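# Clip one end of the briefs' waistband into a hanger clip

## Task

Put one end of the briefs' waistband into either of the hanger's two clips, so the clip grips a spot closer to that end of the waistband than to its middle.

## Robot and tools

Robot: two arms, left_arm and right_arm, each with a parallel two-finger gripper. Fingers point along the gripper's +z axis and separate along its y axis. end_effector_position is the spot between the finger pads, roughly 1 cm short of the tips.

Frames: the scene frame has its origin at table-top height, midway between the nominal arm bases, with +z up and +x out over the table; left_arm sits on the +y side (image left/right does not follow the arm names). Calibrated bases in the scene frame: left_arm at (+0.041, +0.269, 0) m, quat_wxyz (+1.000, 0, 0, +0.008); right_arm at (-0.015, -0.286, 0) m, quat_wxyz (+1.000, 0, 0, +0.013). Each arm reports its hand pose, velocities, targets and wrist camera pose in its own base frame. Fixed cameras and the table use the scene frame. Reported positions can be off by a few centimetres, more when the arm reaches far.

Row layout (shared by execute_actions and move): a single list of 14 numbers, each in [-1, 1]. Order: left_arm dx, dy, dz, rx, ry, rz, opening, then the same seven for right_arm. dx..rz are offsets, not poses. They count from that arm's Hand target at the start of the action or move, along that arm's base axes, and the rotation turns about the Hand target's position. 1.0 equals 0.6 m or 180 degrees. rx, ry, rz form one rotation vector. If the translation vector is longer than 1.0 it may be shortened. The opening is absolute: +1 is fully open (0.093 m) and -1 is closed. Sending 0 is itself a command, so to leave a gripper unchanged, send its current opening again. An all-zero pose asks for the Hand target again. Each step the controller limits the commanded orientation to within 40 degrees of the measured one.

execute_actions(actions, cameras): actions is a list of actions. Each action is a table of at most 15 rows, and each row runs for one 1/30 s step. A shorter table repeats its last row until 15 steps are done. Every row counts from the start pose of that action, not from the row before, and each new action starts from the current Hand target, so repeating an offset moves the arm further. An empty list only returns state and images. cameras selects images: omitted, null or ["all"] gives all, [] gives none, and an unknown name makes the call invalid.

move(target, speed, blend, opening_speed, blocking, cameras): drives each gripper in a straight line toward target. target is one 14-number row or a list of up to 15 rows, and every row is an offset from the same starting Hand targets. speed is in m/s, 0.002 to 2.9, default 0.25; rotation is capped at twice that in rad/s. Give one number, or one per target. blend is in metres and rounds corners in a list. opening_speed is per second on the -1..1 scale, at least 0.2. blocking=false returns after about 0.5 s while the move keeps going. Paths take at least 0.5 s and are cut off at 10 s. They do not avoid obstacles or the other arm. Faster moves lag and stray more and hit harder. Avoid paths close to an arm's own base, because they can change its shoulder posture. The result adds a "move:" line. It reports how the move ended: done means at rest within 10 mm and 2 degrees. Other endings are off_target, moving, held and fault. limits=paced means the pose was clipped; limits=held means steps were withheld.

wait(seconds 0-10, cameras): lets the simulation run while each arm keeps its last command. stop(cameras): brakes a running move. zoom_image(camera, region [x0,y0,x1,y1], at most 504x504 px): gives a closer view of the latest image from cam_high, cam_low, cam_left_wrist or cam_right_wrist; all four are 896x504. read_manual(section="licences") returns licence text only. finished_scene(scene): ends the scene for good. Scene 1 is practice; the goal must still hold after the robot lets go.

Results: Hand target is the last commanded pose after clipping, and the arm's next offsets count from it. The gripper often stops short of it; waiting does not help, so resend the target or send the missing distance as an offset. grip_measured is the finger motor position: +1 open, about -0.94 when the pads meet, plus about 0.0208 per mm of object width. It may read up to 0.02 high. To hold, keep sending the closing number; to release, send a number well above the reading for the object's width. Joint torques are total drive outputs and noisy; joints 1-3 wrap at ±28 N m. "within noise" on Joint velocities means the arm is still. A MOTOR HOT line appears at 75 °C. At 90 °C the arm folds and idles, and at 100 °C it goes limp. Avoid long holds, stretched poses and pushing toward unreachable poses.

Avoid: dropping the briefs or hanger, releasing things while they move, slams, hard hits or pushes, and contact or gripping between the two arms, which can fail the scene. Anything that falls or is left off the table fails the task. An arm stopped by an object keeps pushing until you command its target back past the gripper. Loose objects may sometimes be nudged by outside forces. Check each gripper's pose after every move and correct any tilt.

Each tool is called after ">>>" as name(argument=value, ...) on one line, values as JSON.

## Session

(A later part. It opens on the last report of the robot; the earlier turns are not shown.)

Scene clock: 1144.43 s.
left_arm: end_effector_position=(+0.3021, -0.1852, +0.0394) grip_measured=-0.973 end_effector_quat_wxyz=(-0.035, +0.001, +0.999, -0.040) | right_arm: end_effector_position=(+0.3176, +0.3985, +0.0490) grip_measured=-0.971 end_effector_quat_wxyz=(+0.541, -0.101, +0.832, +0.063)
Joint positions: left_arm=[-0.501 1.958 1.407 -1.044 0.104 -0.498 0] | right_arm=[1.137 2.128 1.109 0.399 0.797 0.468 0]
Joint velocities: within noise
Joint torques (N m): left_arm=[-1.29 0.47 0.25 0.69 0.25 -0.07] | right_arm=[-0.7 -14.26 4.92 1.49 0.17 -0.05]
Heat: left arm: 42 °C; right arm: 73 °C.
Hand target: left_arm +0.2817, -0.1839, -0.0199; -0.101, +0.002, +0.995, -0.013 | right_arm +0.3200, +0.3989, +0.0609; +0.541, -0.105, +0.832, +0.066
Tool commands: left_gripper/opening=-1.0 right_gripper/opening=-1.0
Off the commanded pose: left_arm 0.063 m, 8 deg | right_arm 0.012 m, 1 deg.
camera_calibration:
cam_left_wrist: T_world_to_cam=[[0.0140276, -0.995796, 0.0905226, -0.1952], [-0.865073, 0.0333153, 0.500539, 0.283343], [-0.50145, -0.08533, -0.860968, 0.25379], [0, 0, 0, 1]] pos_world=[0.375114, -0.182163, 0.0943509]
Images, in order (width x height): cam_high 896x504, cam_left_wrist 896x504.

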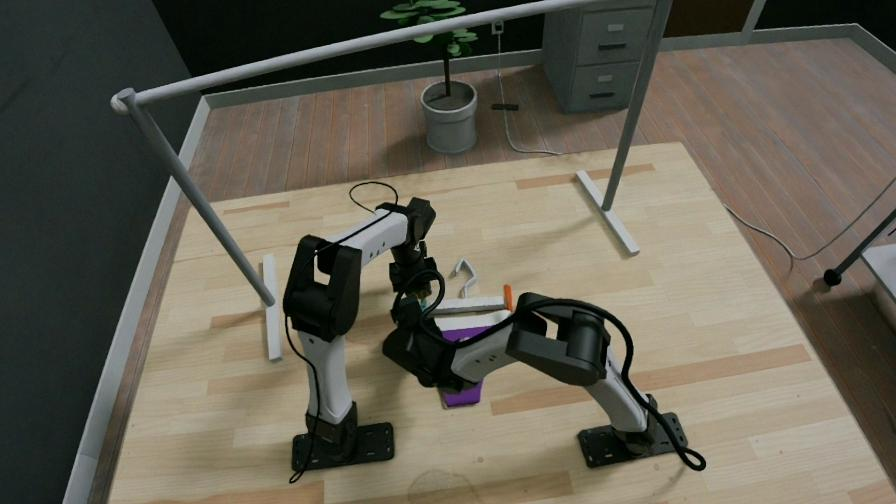

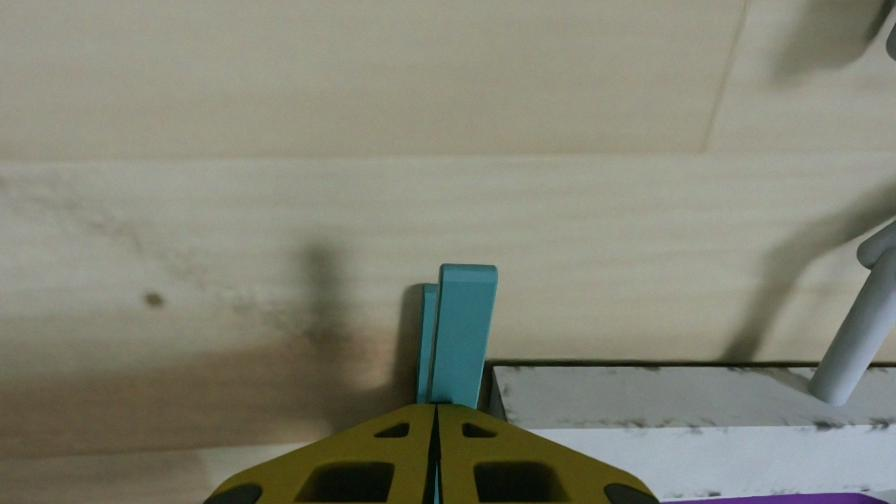

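>>> move(target=[0,0,0,0,0,0,-1, 0.0348,0.0125,-0.0128,0,0,0,-1], speed=0.05, cameras=["cam_low","cam_right_wrist"])

>>> zoom_image(camera="cam_low", region=[434, 284, 450, 302])

>>> zoom_image(camera="cam_right_wrist", region=[520, 280, 760, 504])

Scene clock: 1159.27 s.
left_arm: end_effector_position=(+0.3021, -0.1852, +0.0394) grip_measured=-0.973 end_effector_quat_wxyz=(-0.035, +0.001, +0.999, -0.040) | right_arm: end_effector_position=(+0.3371, +0.4020, +0.0570) grip_measured=-0.971 end_effector_quat_wxyz=(+0.544, -0.096, +0.830, +0.069)
Joint positions: left_arm=[-0.501 1.958 1.407 -1.044 0.104 -0.498 0] | right_arm=[1.097 2.142 1.159 0.399 0.765 0.44 0]
Joint velocities: within noise
Joint torques (N m): left_arm=[-1.33 0.44 0.25 0.68 0.24 -0.08] | right_arm=[-0.64 -9.68 6.43 1.7 0.17 -0.1]
Heat: left arm: 41 °C; right arm: 73 °C.
Hand target: left_arm +0.2817, -0.1839, -0.0199; -0.101, +0.002, +0.995, -0.013 | right_arm +0.3409, +0.4064, +0.0532; +0.541, -0.105, +0.832, +0.066
Off the commanded pose: left_arm 0.063 m, 8 deg | right_arm 0.007 m, 1 deg.
move: off_target (left_arm)
camera_calibration:
cam_right_wrist: T_world_to_cam=[[0.23489, -0.972014, -0.00393419, 0.315396], [-0.715647, -0.170196, -0.677409, 0.389778], [0.657782, 0.161932, -0.735596, -0.161926], [0, 0, 0, 1]] pos_world=[0.311372, 0.399129, 0.146168]
Images, in order (width x height): cam_low 896x504, cam_right_wrist 896x504.

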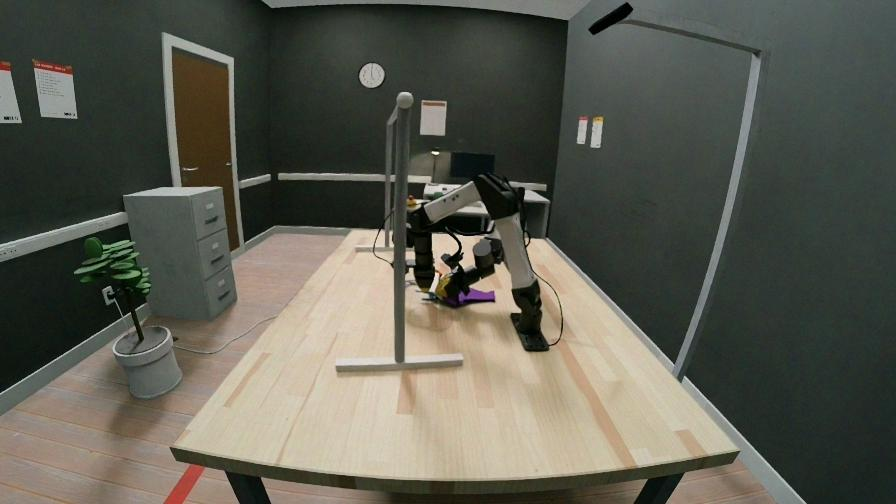

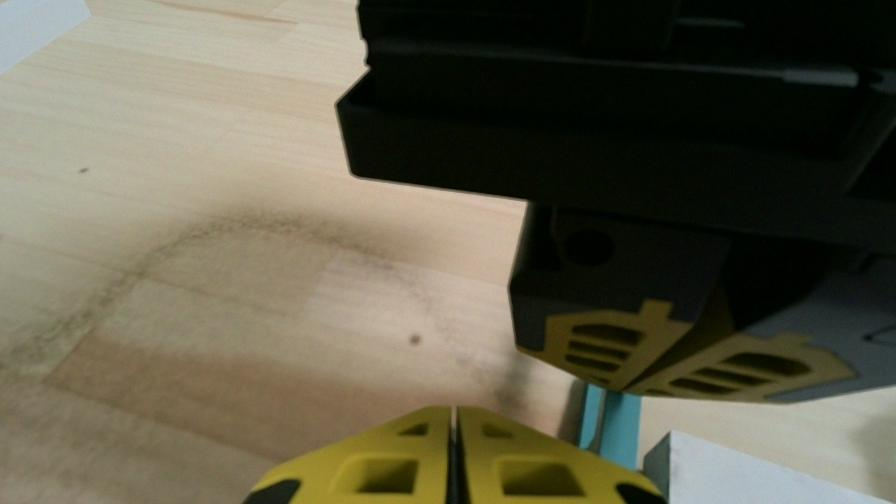

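Scaled by 28.000 from the camera's 896x504 image, which has a finer 1280x720 frame.

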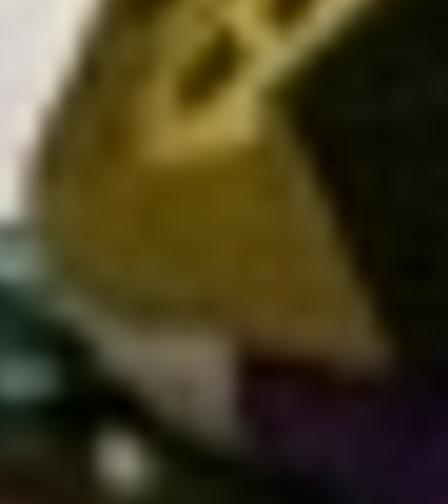

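Scaled by 2.100 from the camera's 896x504 image, which has a finer 1280x720 frame.

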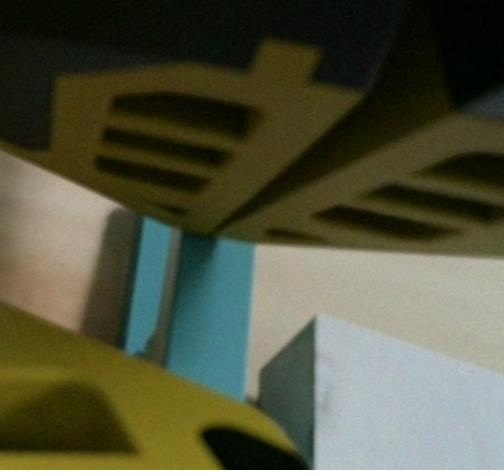

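>>> zoom_image(camera="cam_low", region=[422, 276, 462, 316])

Scaled by 12.600 from the camera's 896x504 image, which has a finer 1280x720 frame.

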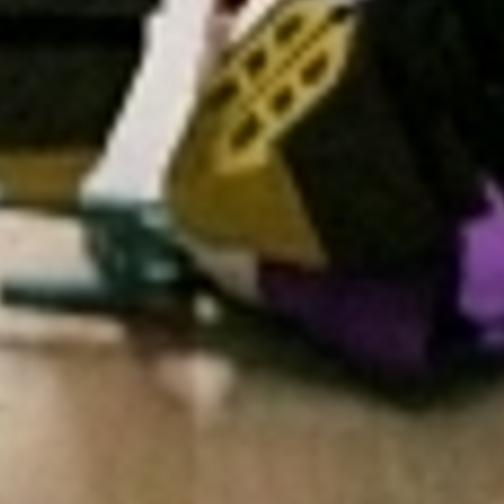

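>>> wait(seconds=0, cameras=["cam_high"])

>>> zoom_image(camera="cam_high", region=[390, 270, 480, 350])

Scene clock: 1171.60 s.
left_arm: end_effector_position=(+0.3021, -0.1852, +0.0394) grip_measured=-0.973 end_effector_quat_wxyz=(-0.035, +0.001, +0.999, -0.040) | right_arm: end_effector_position=(+0.3371, +0.4020, +0.0570) grip_measured=-0.971 end_effector_quat_wxyz=(+0.544, -0.096, +0.830, +0.069)
Joint positions: left_arm=[-0.501 1.958 1.407 -1.044 0.104 -0.498 0] | right_arm=[1.097 2.142 1.159 0.399 0.765 0.44 0]
Joint velocities: within noise
Joint torques (N m): left_arm=[-1.32 0.47 0.27 0.69 0.25 -0.07] | right_arm=[-0.68 -9.68 6.43 1.71 0.16 -0.07]
Heat: left arm: 41 °C; right arm: 71 °C.
Hand target: left_arm +0.2817, -0.1839, -0.0199; -0.101, +0.002, +0.995, -0.013 | right_arm +0.3409, +0.4064, +0.0532; +0.541, -0.105, +0.832, +0.066
Tool commands: left_gripper/opening=-1.0 right_gripper/opening=-1.0
Off the commanded pose: left_arm 0.063 m, 8 deg | right_arm 0.007 m, 1 deg.
Images, in order (width x height): cam_high 896x504.

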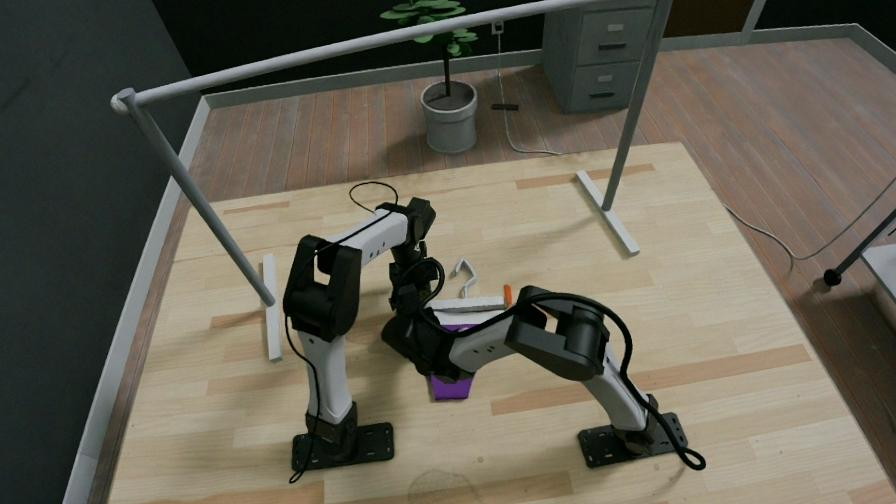

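Scaled by 5.600 from the camera's 896x504 image, which has a finer 1280x720 frame.

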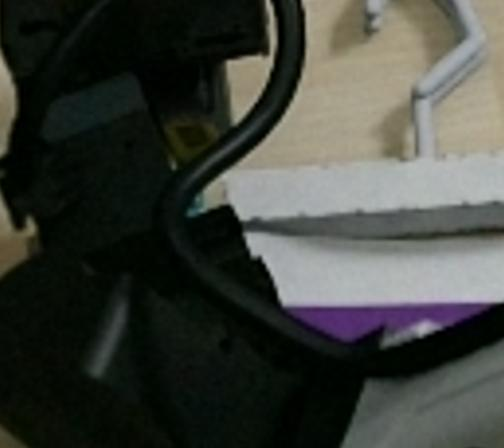

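>>> move(target=[0,0,0,0,0,0,-1, -0.0348,-0.0125,-0.018,0,0,0,-1], speed=0.06, cameras=["cam_low"])

>>> zoom_image(camera="cam_low", region=[434, 284, 450, 302])

Scene clock: 1199.83 s.
left_arm: end_effector_position=(+0.3021, -0.1852, +0.0394) grip_measured=-0.973 end_effector_quat_wxyz=(-0.035, +0.001, +0.999, -0.040) | right_arm: end_effector_position=(+0.3216, +0.4012, +0.0443) grip_measured=-0.971 end_effector_quat_wxyz=(+0.536, -0.115, +0.834, +0.064)
Joint positions: left_arm=[-0.501 1.958 1.407 -1.044 0.104 -0.498 0] | right_arm=[1.124 2.142 1.119 0.405 0.765 0.44 0]
Joint velocities: within noise
Joint torques (N m): left_arm=[-1.33 0.47 0.29 0.69 0.24 -0.08] | right_arm=[0.27 -10.93 3.32 2.06 0.54 0.18]
Heat: left arm: 41 °C; right arm: 69 °C.
Hand target: left_arm +0.2817, -0.1839, -0.0199; -0.101, +0.002, +0.995, -0.013 | right_arm +0.3200, +0.3989, +0.0423; +0.541, -0.105, +0.832, +0.066
Off the commanded pose: left_arm 0.063 m, 8 deg | right_arm 0.003 m, 1 deg.
move: off_target (left_arm)
Images, in order (width x height): cam_low 896x504.

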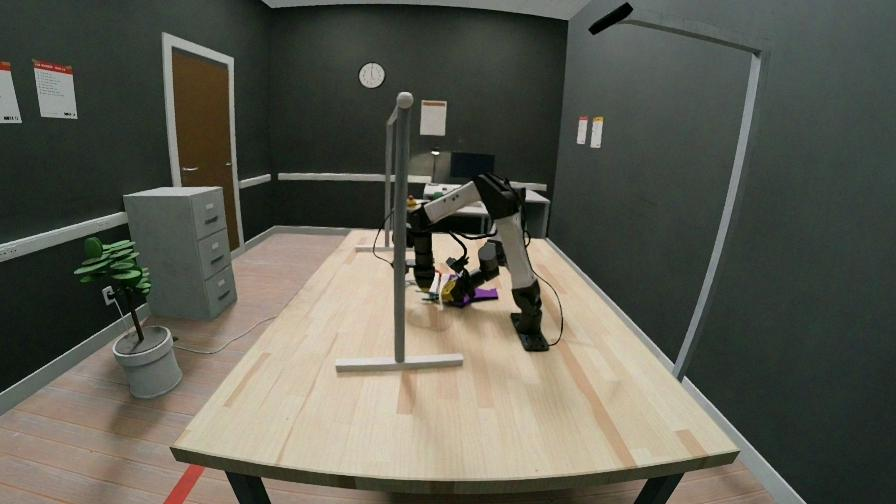

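Scaled by 28.000 from the camera's 896x504 image, which has a finer 1280x720 frame.

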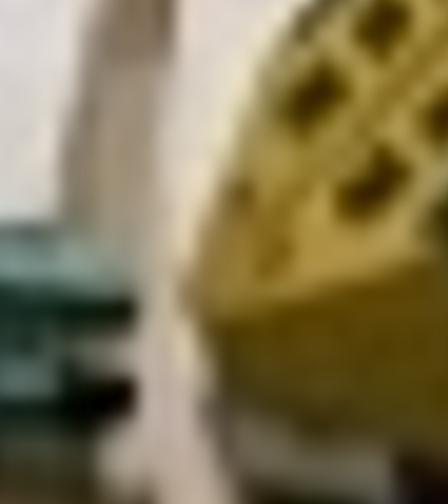

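>>> move(target=[0,0,0,0,0,0,-1, 0.0342,0.0125,-0.0025,0,0,0,-1], speed=0.05, cameras=["cam_low"])

>>> zoom_image(camera="cam_low", region=[434, 284, 450, 302])

>>> zoom_image(camera="cam_low", region=[422, 276, 462, 316])

Scene clock: 1211.77 s.
left_arm: end_effector_position=(+0.3021, -0.1852, +0.0394) grip_measured=-0.973 end_effector_quat_wxyz=(-0.035, +0.001, +0.999, -0.040) | right_arm: end_effector_position=(+0.3356, +0.3991, +0.0408) grip_measured=-0.971 end_effector_quat_wxyz=(+0.537, -0.103, +0.835, +0.059)
Joint positions: left_arm=[-0.501 1.958 1.407 -1.044 0.104 -0.498 0] | right_arm=[1.097 2.173 1.151 0.408 0.765 0.44 0]
Joint velocities: within noise
Joint torques (N m): left_arm=[-1.33 0.46 0.29 0.69 0.24 -0.07] | right_arm=[-0.58 -9.66 6.28 2 0.19 -0.07]
Heat: left arm: 40 °C; right arm: 69 °C.
Hand target: left_arm +0.2817, -0.1839, -0.0199; -0.101, +0.002, +0.995, -0.013 | right_arm +0.3406, +0.4064, +0.0409; +0.541, -0.105, +0.832, +0.066
Off the commanded pose: left_arm 0.063 m, 8 deg | right_arm 0.009 m, 1 deg.
move: off_target (left_arm)
Images, in order (width x height): cam_low 896x504.

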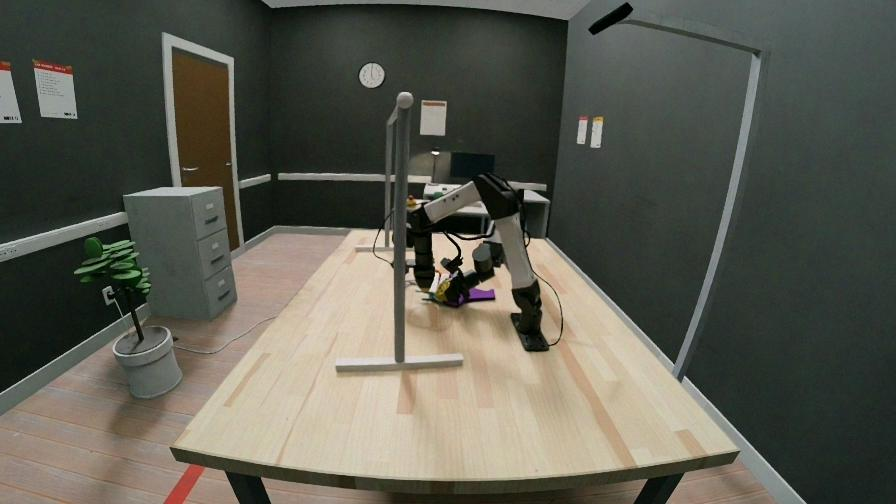

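Scaled by 28.000 from the camera's 896x504 image, which has a finer 1280x720 frame.

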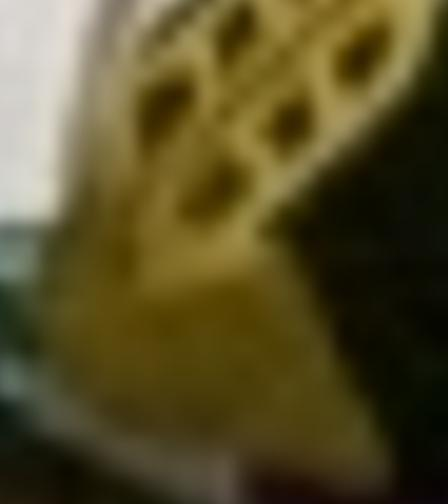

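Scaled by 12.600 from the camera's 896x504 image, which has a finer 1280x720 frame.

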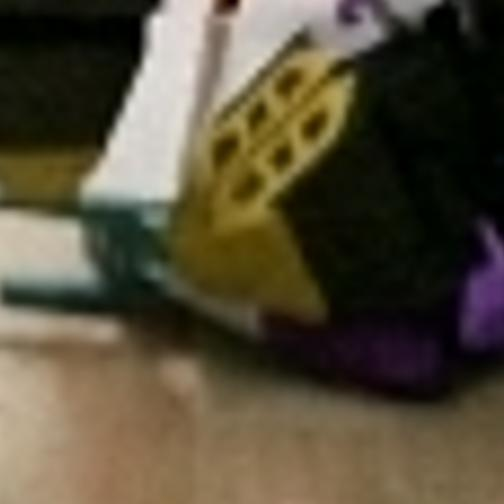

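>>> move(target=[0,0,0,0,0,0,-1, -0.0343,-0.0125,0.0093,0,0,0,-1], speed=0.08, cameras=["cam_low"])

>>> zoom_image(camera="cam_low", region=[434, 284, 450, 302])

Scene clock: 1268.77 s.
left_arm: end_effector_position=(+0.3021, -0.1852, +0.0394) grip_measured=-0.973 end_effector_quat_wxyz=(-0.035, +0.001, +0.999, -0.040) | right_arm: end_effector_position=(+0.3215, +0.4005, +0.0332) grip_measured=-0.971 end_effector_quat_wxyz=(+0.531, -0.120, +0.837, +0.057)
Joint positions: left_arm=[-0.501 1.958 1.407 -1.044 0.104 -0.498 0] | right_arm=[1.124 2.168 1.122 0.408 0.765 0.439 0]
Joint velocities: within noise
Joint torques (N m): left_arm=[-1.33 0.53 0.24 0.69 0.25 -0.08] | right_arm=[0.27 -14.53 3.21 1.88 0.55 0.18]
Heat: left arm: 39 °C; right arm: 65 °C.
Hand target: left_arm +0.2817, -0.1839, -0.0199; -0.101, +0.002, +0.995, -0.013 | right_arm +0.3200, +0.3989, +0.0464; +0.541, -0.105, +0.832, +0.066
Off the commanded pose: left_arm 0.063 m, 8 deg | right_arm 0.013 m, 2 deg.
move: off_target (left_arm, right_arm)
Images, in order (width x height): cam_low 896x504.

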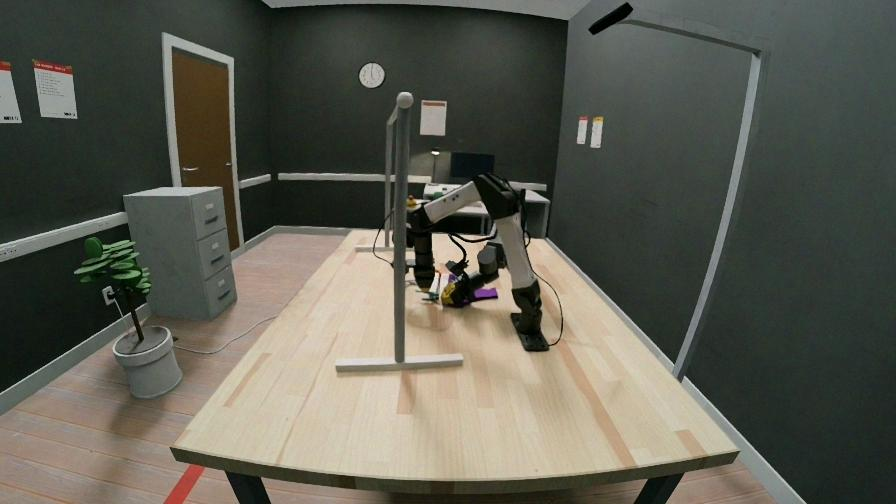

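Scaled by 28.000 from the camera's 896x504 image, which has a finer 1280x720 frame.

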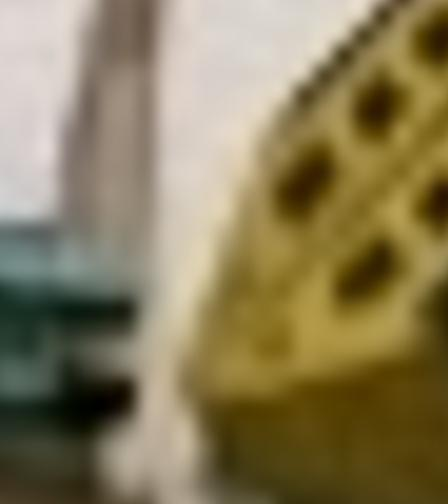

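>>> move(target=[0,0,0,0,0,0,-1, 0,0,0.0225,0,0,0,-1], speed=0.06, cameras=["cam_low"])

>>> zoom_image(camera="cam_low", region=[434, 284, 450, 302])

Scene clock: 1274.90 s.
left_arm: end_effector_position=(+0.3021, -0.1852, +0.0394) grip_measured=-0.973 end_effector_quat_wxyz=(-0.035, +0.001, +0.999, -0.040) | right_arm: end_effector_position=(+0.3223, +0.4024, +0.0508) grip_measured=-0.971 end_effector_quat_wxyz=(+0.538, -0.112, +0.832, +0.069)
Joint positions: left_arm=[-0.501 1.958 1.407 -1.044 0.104 -0.498 0] | right_arm=[1.124 2.13 1.122 0.402 0.765 0.44 0]
Joint velocities: within noise
Joint torques (N m): left_arm=[-1.32 0.5 0.31 0.68 0.25 -0.07] | right_arm=[0.21 -14.19 4.08 1.48 0.54 0.17]
Heat: left arm: 39 °C; right arm: 68 °C.
Hand target: left_arm +0.2817, -0.1839, -0.0199; -0.101, +0.002, +0.995, -0.013 | right_arm +0.3200, +0.3989, +0.0599; +0.541, -0.105, +0.832, +0.066
Off the commanded pose: left_arm 0.063 m, 8 deg | right_arm 0.010 m, 1 deg.
move: off_target (left_arm)
Images, in order (width x height): cam_low 896x504.

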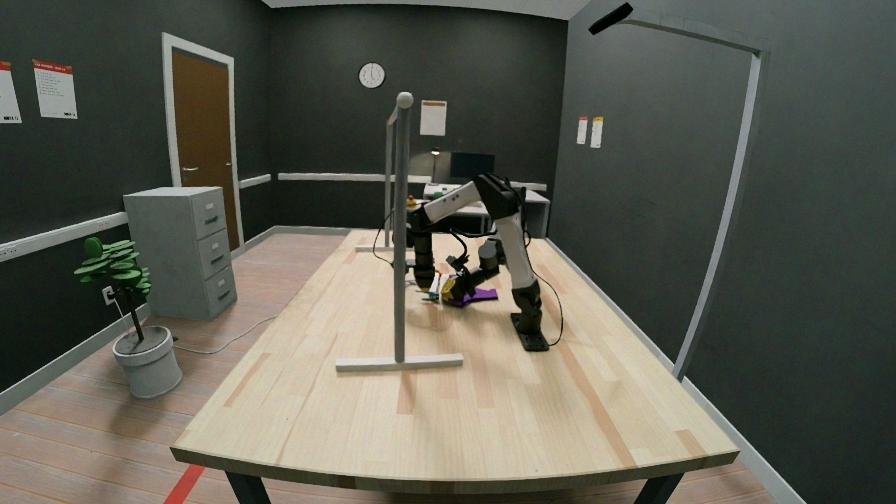

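Scaled by 28.000 from the camera's 896x504 image, which has a finer 1280x720 frame.

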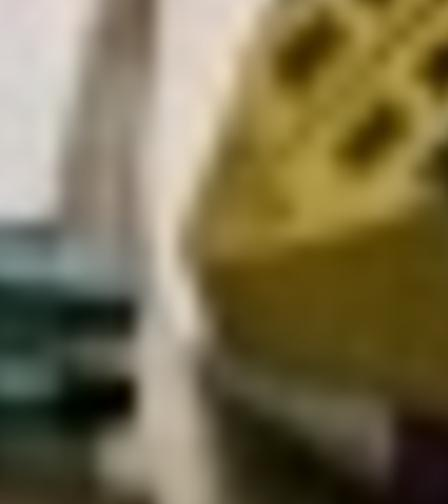

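>>> move(target=[0,0,0,0,0,0,-1, 0.0343,0.0120,-0.0223,0,0,0,-1], speed=0.05, cameras=["cam_low"])

>>> zoom_image(camera="cam_low", region=[434, 284, 450, 302])

>>> zoom_image(camera="cam_low", region=[422, 276, 462, 316])

Scene clock: 1280.63 s.
left_arm: end_effector_position=(+0.3021, -0.1852, +0.0394) grip_measured=-0.973 end_effector_quat_wxyz=(-0.035, +0.001, +0.999, -0.040) | right_arm: end_effector_position=(+0.3356, +0.3996, +0.0467) grip_measured=-0.971 end_effector_quat_wxyz=(+0.539, -0.102, +0.834, +0.061)
Joint positions: left_arm=[-0.501 1.958 1.407 -1.044 0.104 -0.498 0] | right_arm=[1.098 2.158 1.151 0.401 0.765 0.44 0]
Joint velocities: within noise
Joint torques (N m): left_arm=[-1.32 0.47 0.28 0.68 0.24 -0.08] | right_arm=[-0.65 -9.68 6.45 1.89 0.19 -0.07]
Heat: left arm: 39 °C; right arm: 70 °C.
Hand target: left_arm +0.2817, -0.1839, -0.0199; -0.101, +0.002, +0.995, -0.013 | right_arm +0.3406, +0.4061, +0.0466; +0.541, -0.105, +0.832, +0.066
Off the commanded pose: left_arm 0.063 m, 8 deg | right_arm 0.008 m, 1 deg.
move: off_target (left_arm)
Images, in order (width x height): cam_low 896x504.

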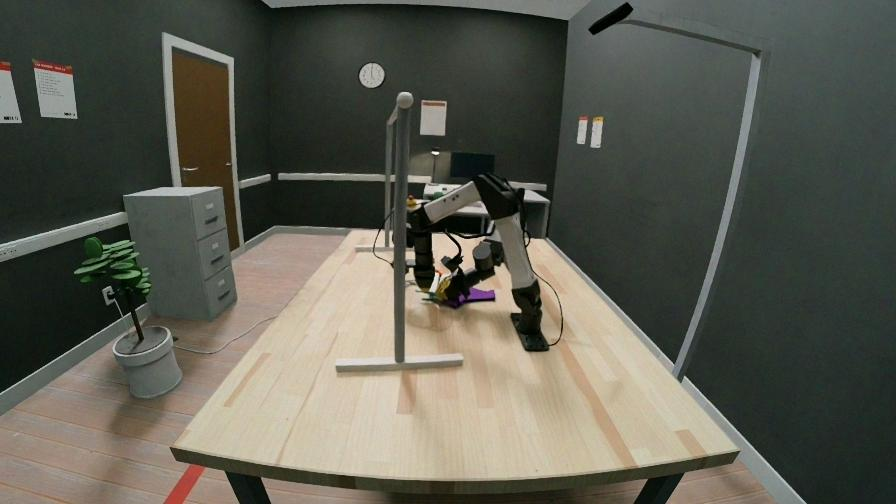

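Scaled by 28.000 from the camera's 896x504 image, which has a finer 1280x720 frame.

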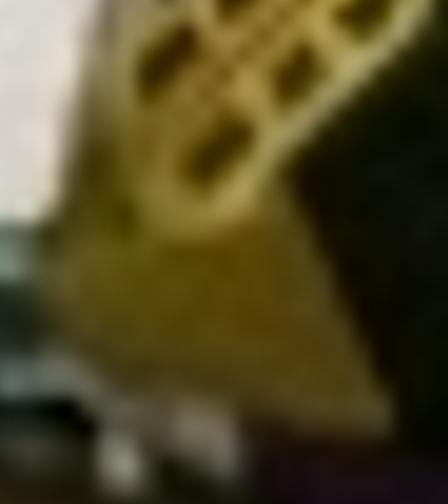

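Scaled by 12.600 from the camera's 896x504 image, which has a finer 1280x720 frame.

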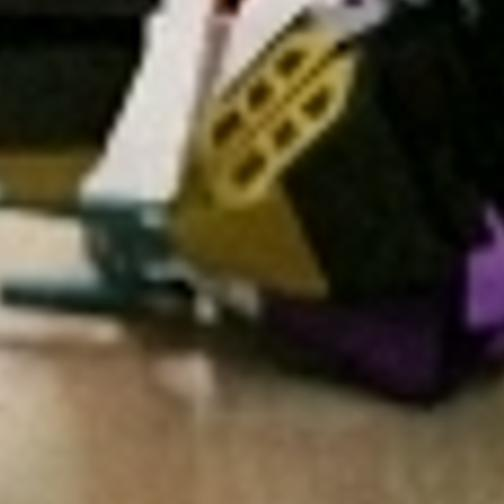

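>>> move(target=[0.022,0,0.12,0,0,0,-1, 0,0,0,0,0,0,-1], speed=0.05, cameras=["cam_low","cam_left_wrist"])

>>> zoom_image(camera="cam_low", region=[422, 276, 462, 316])

>>> zoom_image(camera="cam_low", region=[434, 284, 450, 302])

Scene clock: 1296.50 s.
left_arm: end_effector_position=(+0.2960, -0.1836, +0.0540) grip_measured=-0.973 end_effector_quat_wxyz=(-0.088, -0.002, +0.996, -0.016) | right_arm: end_effector_position=(+0.3356, +0.3996, +0.0467) grip_measured=-0.971 end_effector_quat_wxyz=(+0.539, -0.102, +0.834, +0.061)
Joint positions: left_arm=[-0.501 2.026 1.555 -1.241 0.113 -0.497 0] | right_arm=[1.098 2.158 1.151 0.401 0.765 0.44 0]
Joint velocities: within noise
Joint torques (N m): left_arm=[0.23 -8.96 7.75 -0.24 0.17 0.08] | right_arm=[-0.64 -9.72 6.41 1.91 0.17 -0.05]
Heat: left arm: 39 °C; right arm: 69 °C.
Hand target: left_arm +0.2948, -0.1839, +0.0520; -0.101, +0.002, +0.995, -0.013 | right_arm +0.3406, +0.4061, +0.0466; +0.541, -0.105, +0.832, +0.066
Off the commanded pose: left_arm 0.002 m, 2 deg | right_arm 0.008 m, 1 deg.
move: done
camera_calibration:
cam_left_wrist: T_world_to_cam=[[0.0202719, -0.998945, 0.0412121, -0.194647], [-0.807029, 0.00798242, 0.590458, 0.244126], [-0.590164, -0.045229, -0.806015, 0.294044], [0, 0, 0, 1]] pos_world=[0.374497, -0.183091, 0.100879]
Images, in order (width x height): cam_low 896x504, cam_left_wrist 896x504.

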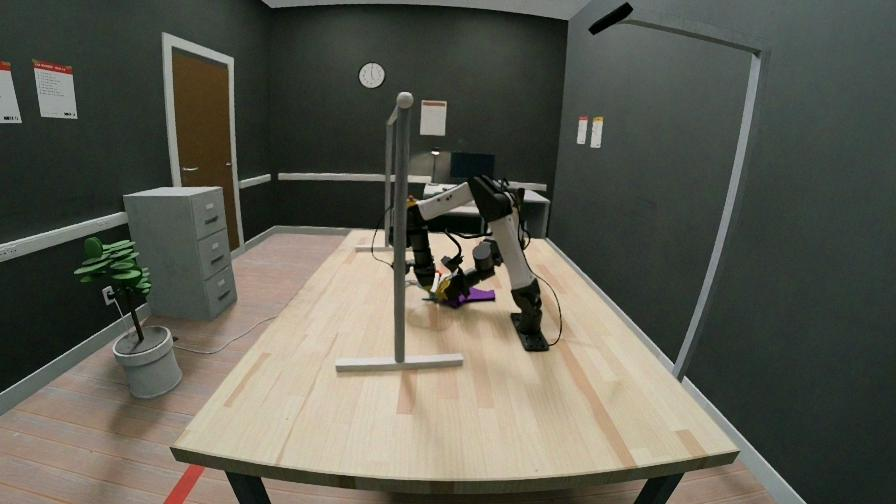

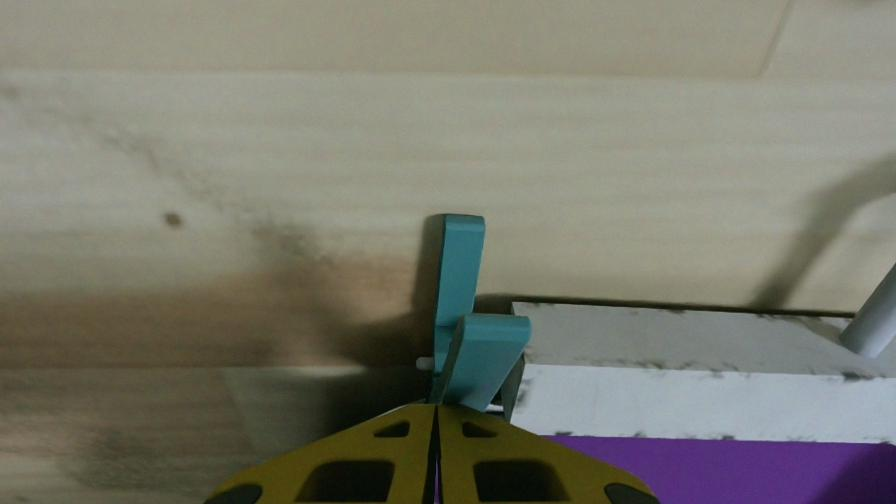

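Scaled by 12.600 from the camera's 896x504 image, which has a finer 1280x720 frame.

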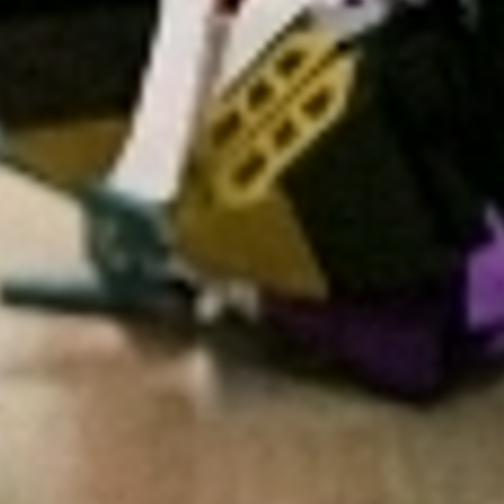

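Scaled by 28.000 from the camera's 896x504 image, which has a finer 1280x720 frame.

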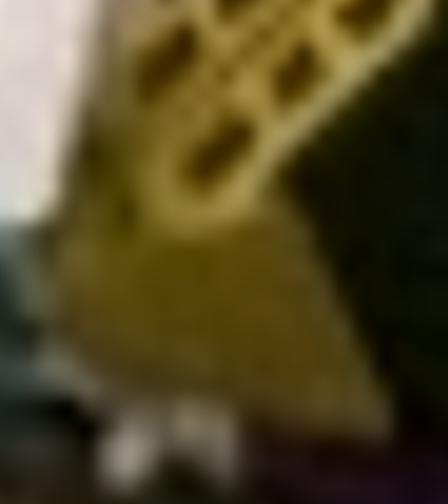

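>>> move(target=[[0.012,0,0.02,0,0,0,-1, 0,0,0,0,0,0,-1],[0.04,0.085,0.028,0,0,0,-1, 0,0,0,0,0,0,-1]], speed=[0.1,0.15], blend=[0.01,0], cameras=["cam_left_wrist","cam_low"])

>>> zoom_image(camera="cam_left_wrist", region=[520, 250, 896, 504])

>>> zoom_image(camera="cam_low", region=[422, 276, 462, 316])

Scene clock: 1307.60 s.
left_arm: end_effector_position=(+0.3162, -0.1319, +0.0631) grip_measured=-0.973 end_effector_quat_wxyz=(-0.105, -0.006, +0.994, -0.015) | right_arm: end_effector_position=(+0.3356, +0.3996, +0.0467) grip_measured=-0.971 end_effector_quat_wxyz=(+0.539, -0.102, +0.834, +0.061)
Joint positions: left_arm=[-0.346 2.041 1.608 -1.325 0.101 -0.349 0] | right_arm=[1.098 2.158 1.151 0.401 0.765 0.44 0]
Joint velocities: within noise
Joint torques (N m): left_arm=[-0.28 -10.96 8.31 -0.31 0.01 0.08] | right_arm=[-0.61 -9.7 6.48 1.91 0.17 -0.08]
Heat: left arm: 41 °C; right arm: 69 °C.
Hand target: left_arm +0.3188, -0.1330, +0.0688; -0.101, +0.002, +0.995, -0.013 | right_arm +0.3406, +0.4061, +0.0466; +0.541, -0.105, +0.832, +0.066
Off the commanded pose: left_arm 0.006 m, 1 deg | right_arm 0.008 m, 1 deg.
move: done; blend cut to 0.007 m at target 1
camera_calibration:
cam_left_wrist: T_world_to_cam=[[0.0300844, -0.998811, 0.0383589, -0.146761], [-0.786942, -0.0000061685, 0.617027, 0.245553], [-0.616293, -0.0487491, -0.786006, 0.32214], [0, 0, 0, 1]] pos_world=[0.396184, -0.130881, 0.107321]
Images, in order (width x height): cam_low 896x504, cam_left_wrist 896x504.

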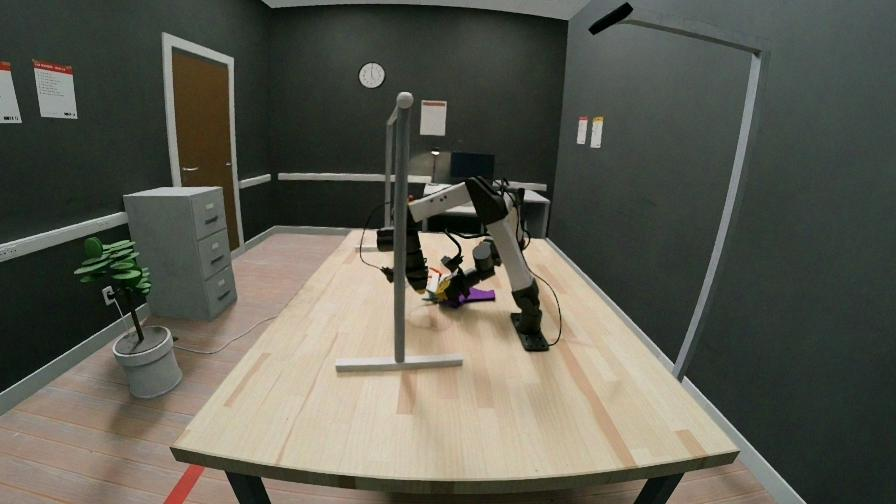

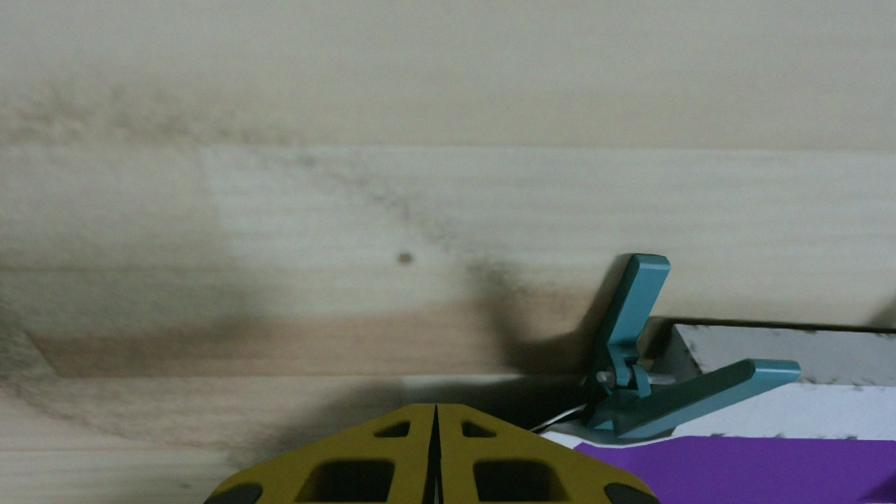

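Scaled by 1.340 from the camera's 896x504 image, which has a finer 1280x720 frame.

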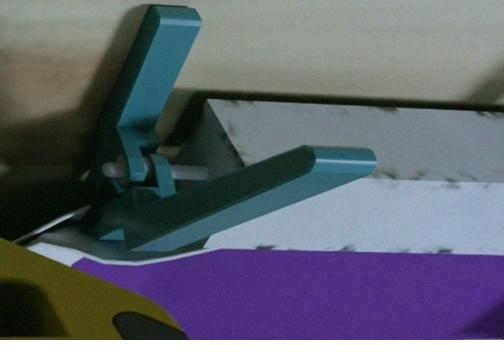

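Scaled by 12.600 from the camera's 896x504 image, which has a finer 1280x720 frame.

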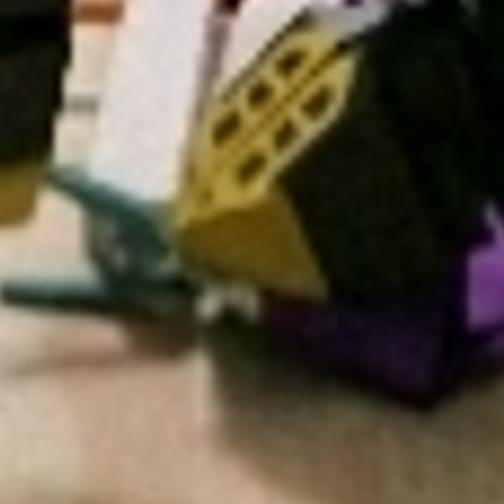

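>>> zoom_image(camera="cam_left_wrist", region=[530, 360, 710, 460])

>>> zoom_image(camera="cam_low", region=[430, 288, 446, 304])

Scaled by 2.800 from the camera's 896x504 image, which has a finer 1280x720 frame.

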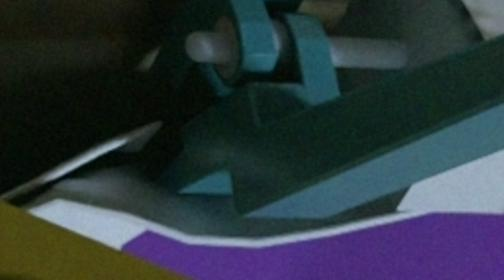

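Scaled by 31.500 from the camera's 896x504 image, which has a finer 1280x720 frame.

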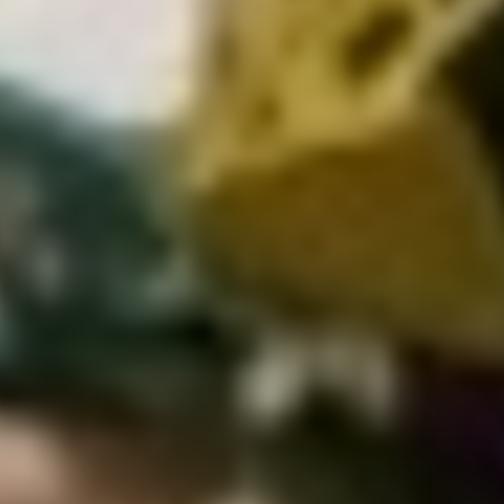

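>>> zoom_image(camera="cam_left_wrist", region=[560, 385, 660, 450])

Scaled by 5.040 from the camera's 896x504 image, which has a finer 1280x720 frame.

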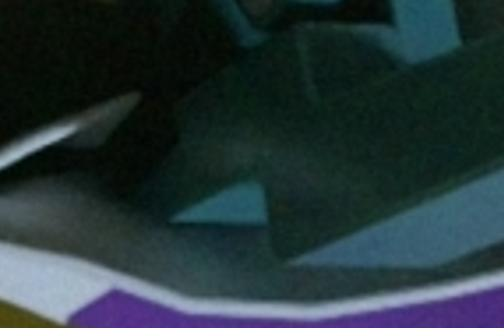

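>>> move(target=[[0,0,0,0,0,0,-1, 0,0,0,0,0,0,-0.5],[0,0,0,0,0,0,-1, -0.0133,-0.0192,0.02,0,0,0,-0.5],[0,0,0,0,0,0,-1, -0.0568,-0.0237,0.0472,0,0,0,-0.5],[0.03,0.02,0.06,0,0,0,-1, -0.1585,-0.0342,0.1107,0,0,0,-0.5]], speed=[0.08,0.08,0.07,0.2], opening_speed=0.8, cameras=["cam_right_wrist","cam_left_wrist","cam_low"])

>>> zoom_image(camera="cam_low", region=[422, 276, 462, 316])

Scene clock: 1377.27 s.
left_arm: end_effector_position=(+0.3339, -0.1232, +0.1038) grip_measured=-0.973 end_effector_quat_wxyz=(-0.099, -0.003, +0.995, -0.019) | right_arm: end_effector_position=(+0.2450, +0.3928, +0.1101) grip_measured=-0.502 end_effector_quat_wxyz=(+0.539, -0.113, +0.832, +0.074)
Joint positions: left_arm=[-0.308 2.069 1.814 -1.494 0.096 -0.305 0] | right_arm=[1.302 1.87 1.05 0.105 0.899 0.6 0.021]
Joint velocities: within noise
Joint torques (N m): left_arm=[0.51 -9.94 8.54 -0.28 -0.03 0.09] | right_arm=[-0.29 -11.23 4.41 1.37 0.65 0.17]
Heat: left arm: 46 °C; right arm: 68 °C.
Hand target: left_arm +0.3369, -0.1209, +0.1049; -0.101, +0.002, +0.995, -0.013 | right_arm +0.2455, +0.3856, +0.1130; +0.541, -0.105, +0.832, +0.066
Off the commanded pose: left_arm 0.004 m, 1 deg | right_arm 0.008 m, 1 deg.
move: done
camera_calibration:
cam_left_wrist: T_world_to_cam=[[0.0229477, -0.998658, 0.0464347, -0.138511], [-0.794215, 0.00999963, 0.607555, 0.239022], [-0.607204, -0.0508211, -0.792919, 0.362875], [0, 0, 0, 1]] pos_world=[0.413352, -0.122273, 0.148943]
cam_right_wrist: T_world_to_cam=[[0.267296, -0.963608, 0.00366534, 0.316155], [-0.715741, -0.201084, -0.66879, 0.369475], [0.645188, 0.176141, -0.743442, -0.0624074], [0, 0, 0, 1]] pos_world=[0.220206, 0.389937, 0.199546]
Images, in order (width x height): cam_low 896x504, cam_left_wrist 896x504, cam_right_wrist 896x504.

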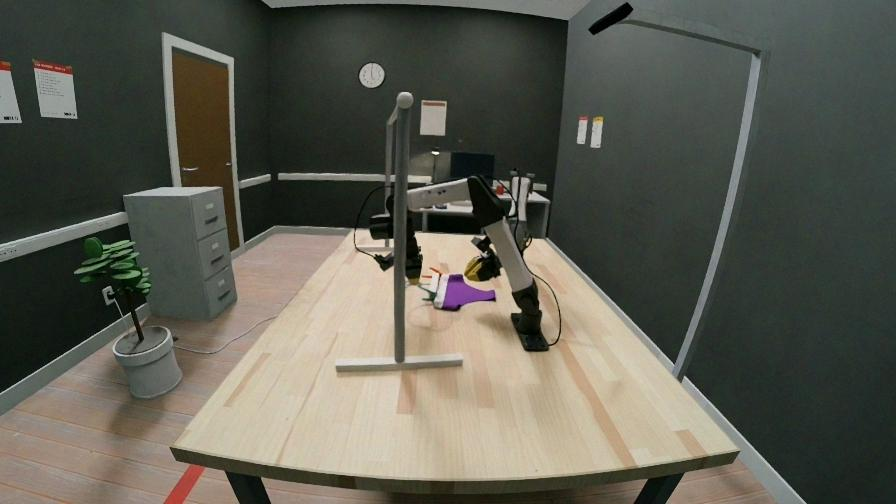

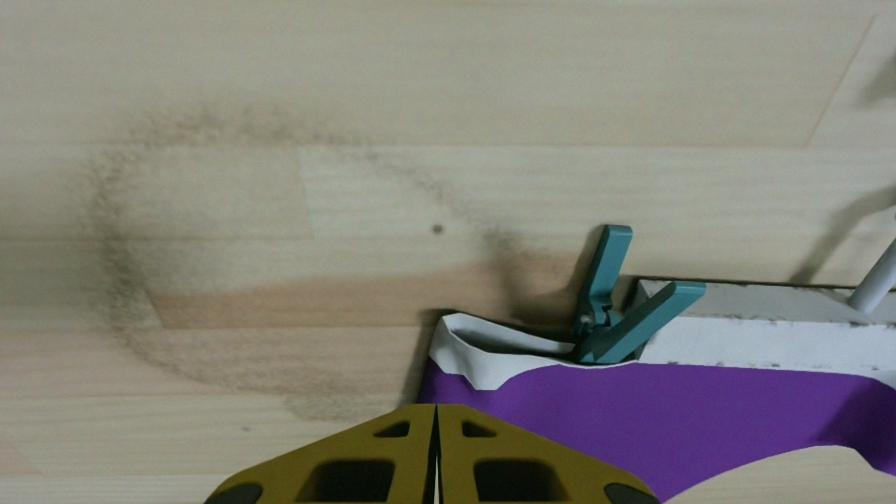

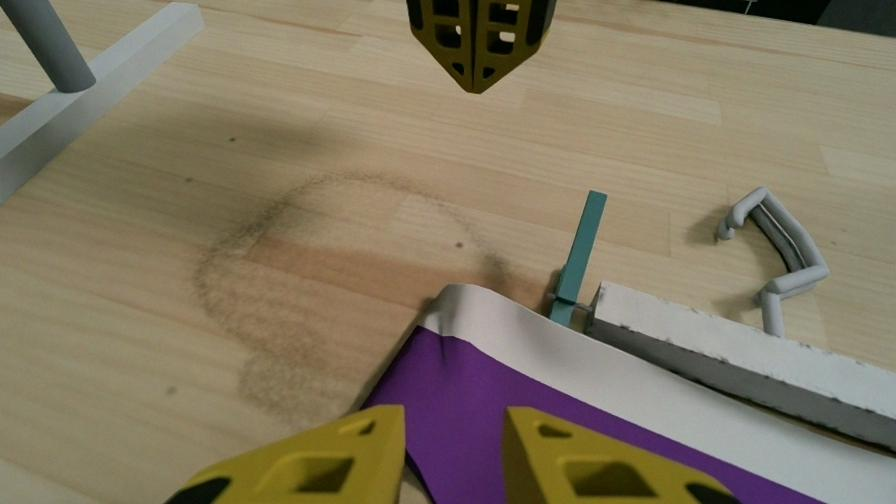

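Scaled by 12.600 from the camera's 896x504 image, which has a finer 1280x720 frame.

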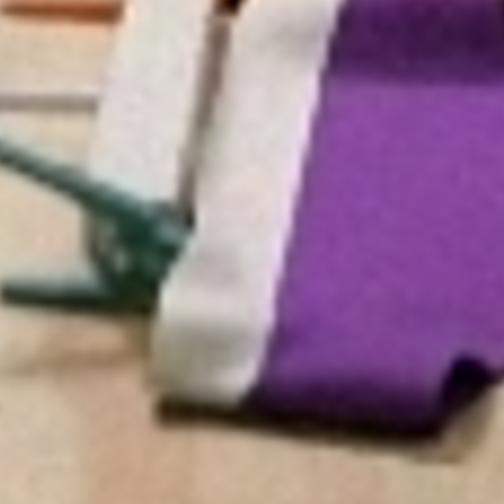

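>>> zoom_image(camera="cam_right_wrist", region=[430, 240, 690, 400])

>>> zoom_image(camera="cam_left_wrist", region=[520, 280, 700, 390])

Scaled by 1.938 from the camera's 896x504 image, which has a finer 1280x720 frame.

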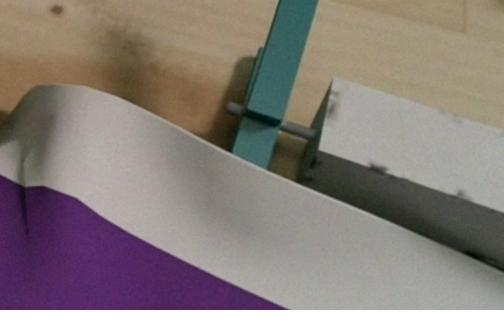

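Scaled by 2.800 from the camera's 896x504 image, which has a finer 1280x720 frame.

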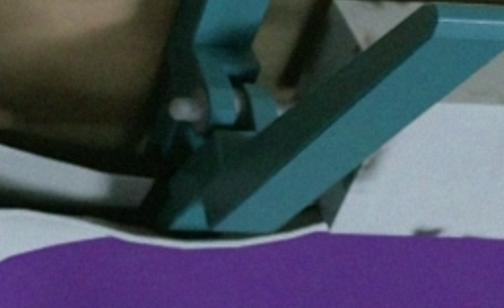

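>>> zoom_image(camera="cam_low", region=[426, 288, 446, 308])

>>> zoom_image(camera="cam_left_wrist", region=[420, 290, 620, 400])

Scaled by 25.200 from the camera's 896x504 image, which has a finer 1280x720 frame.

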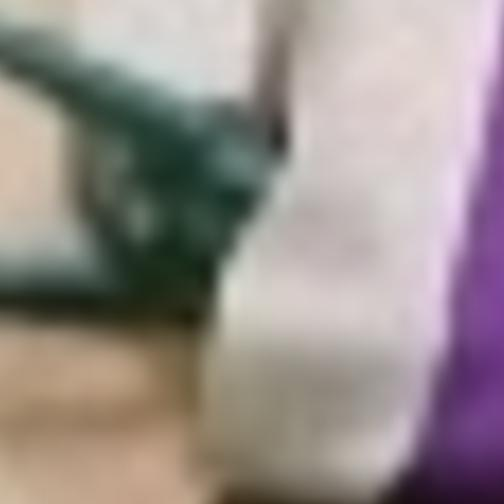

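Scaled by 2.520 from the camera's 896x504 image, which has a finer 1280x720 frame.

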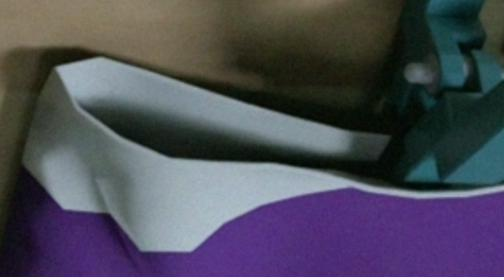

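>>> zoom_image(camera="cam_left_wrist", region=[550, 310, 630, 375])

Scaled by 6.300 from the camera's 896x504 image, which has a finer 1280x720 frame.

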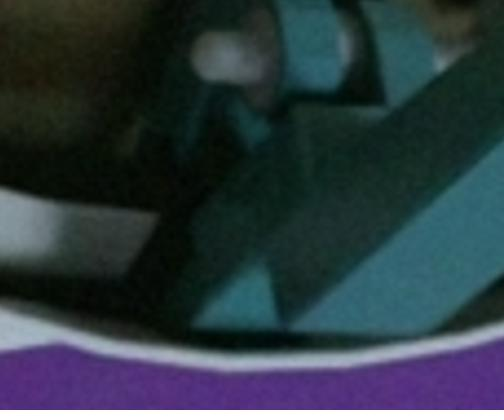

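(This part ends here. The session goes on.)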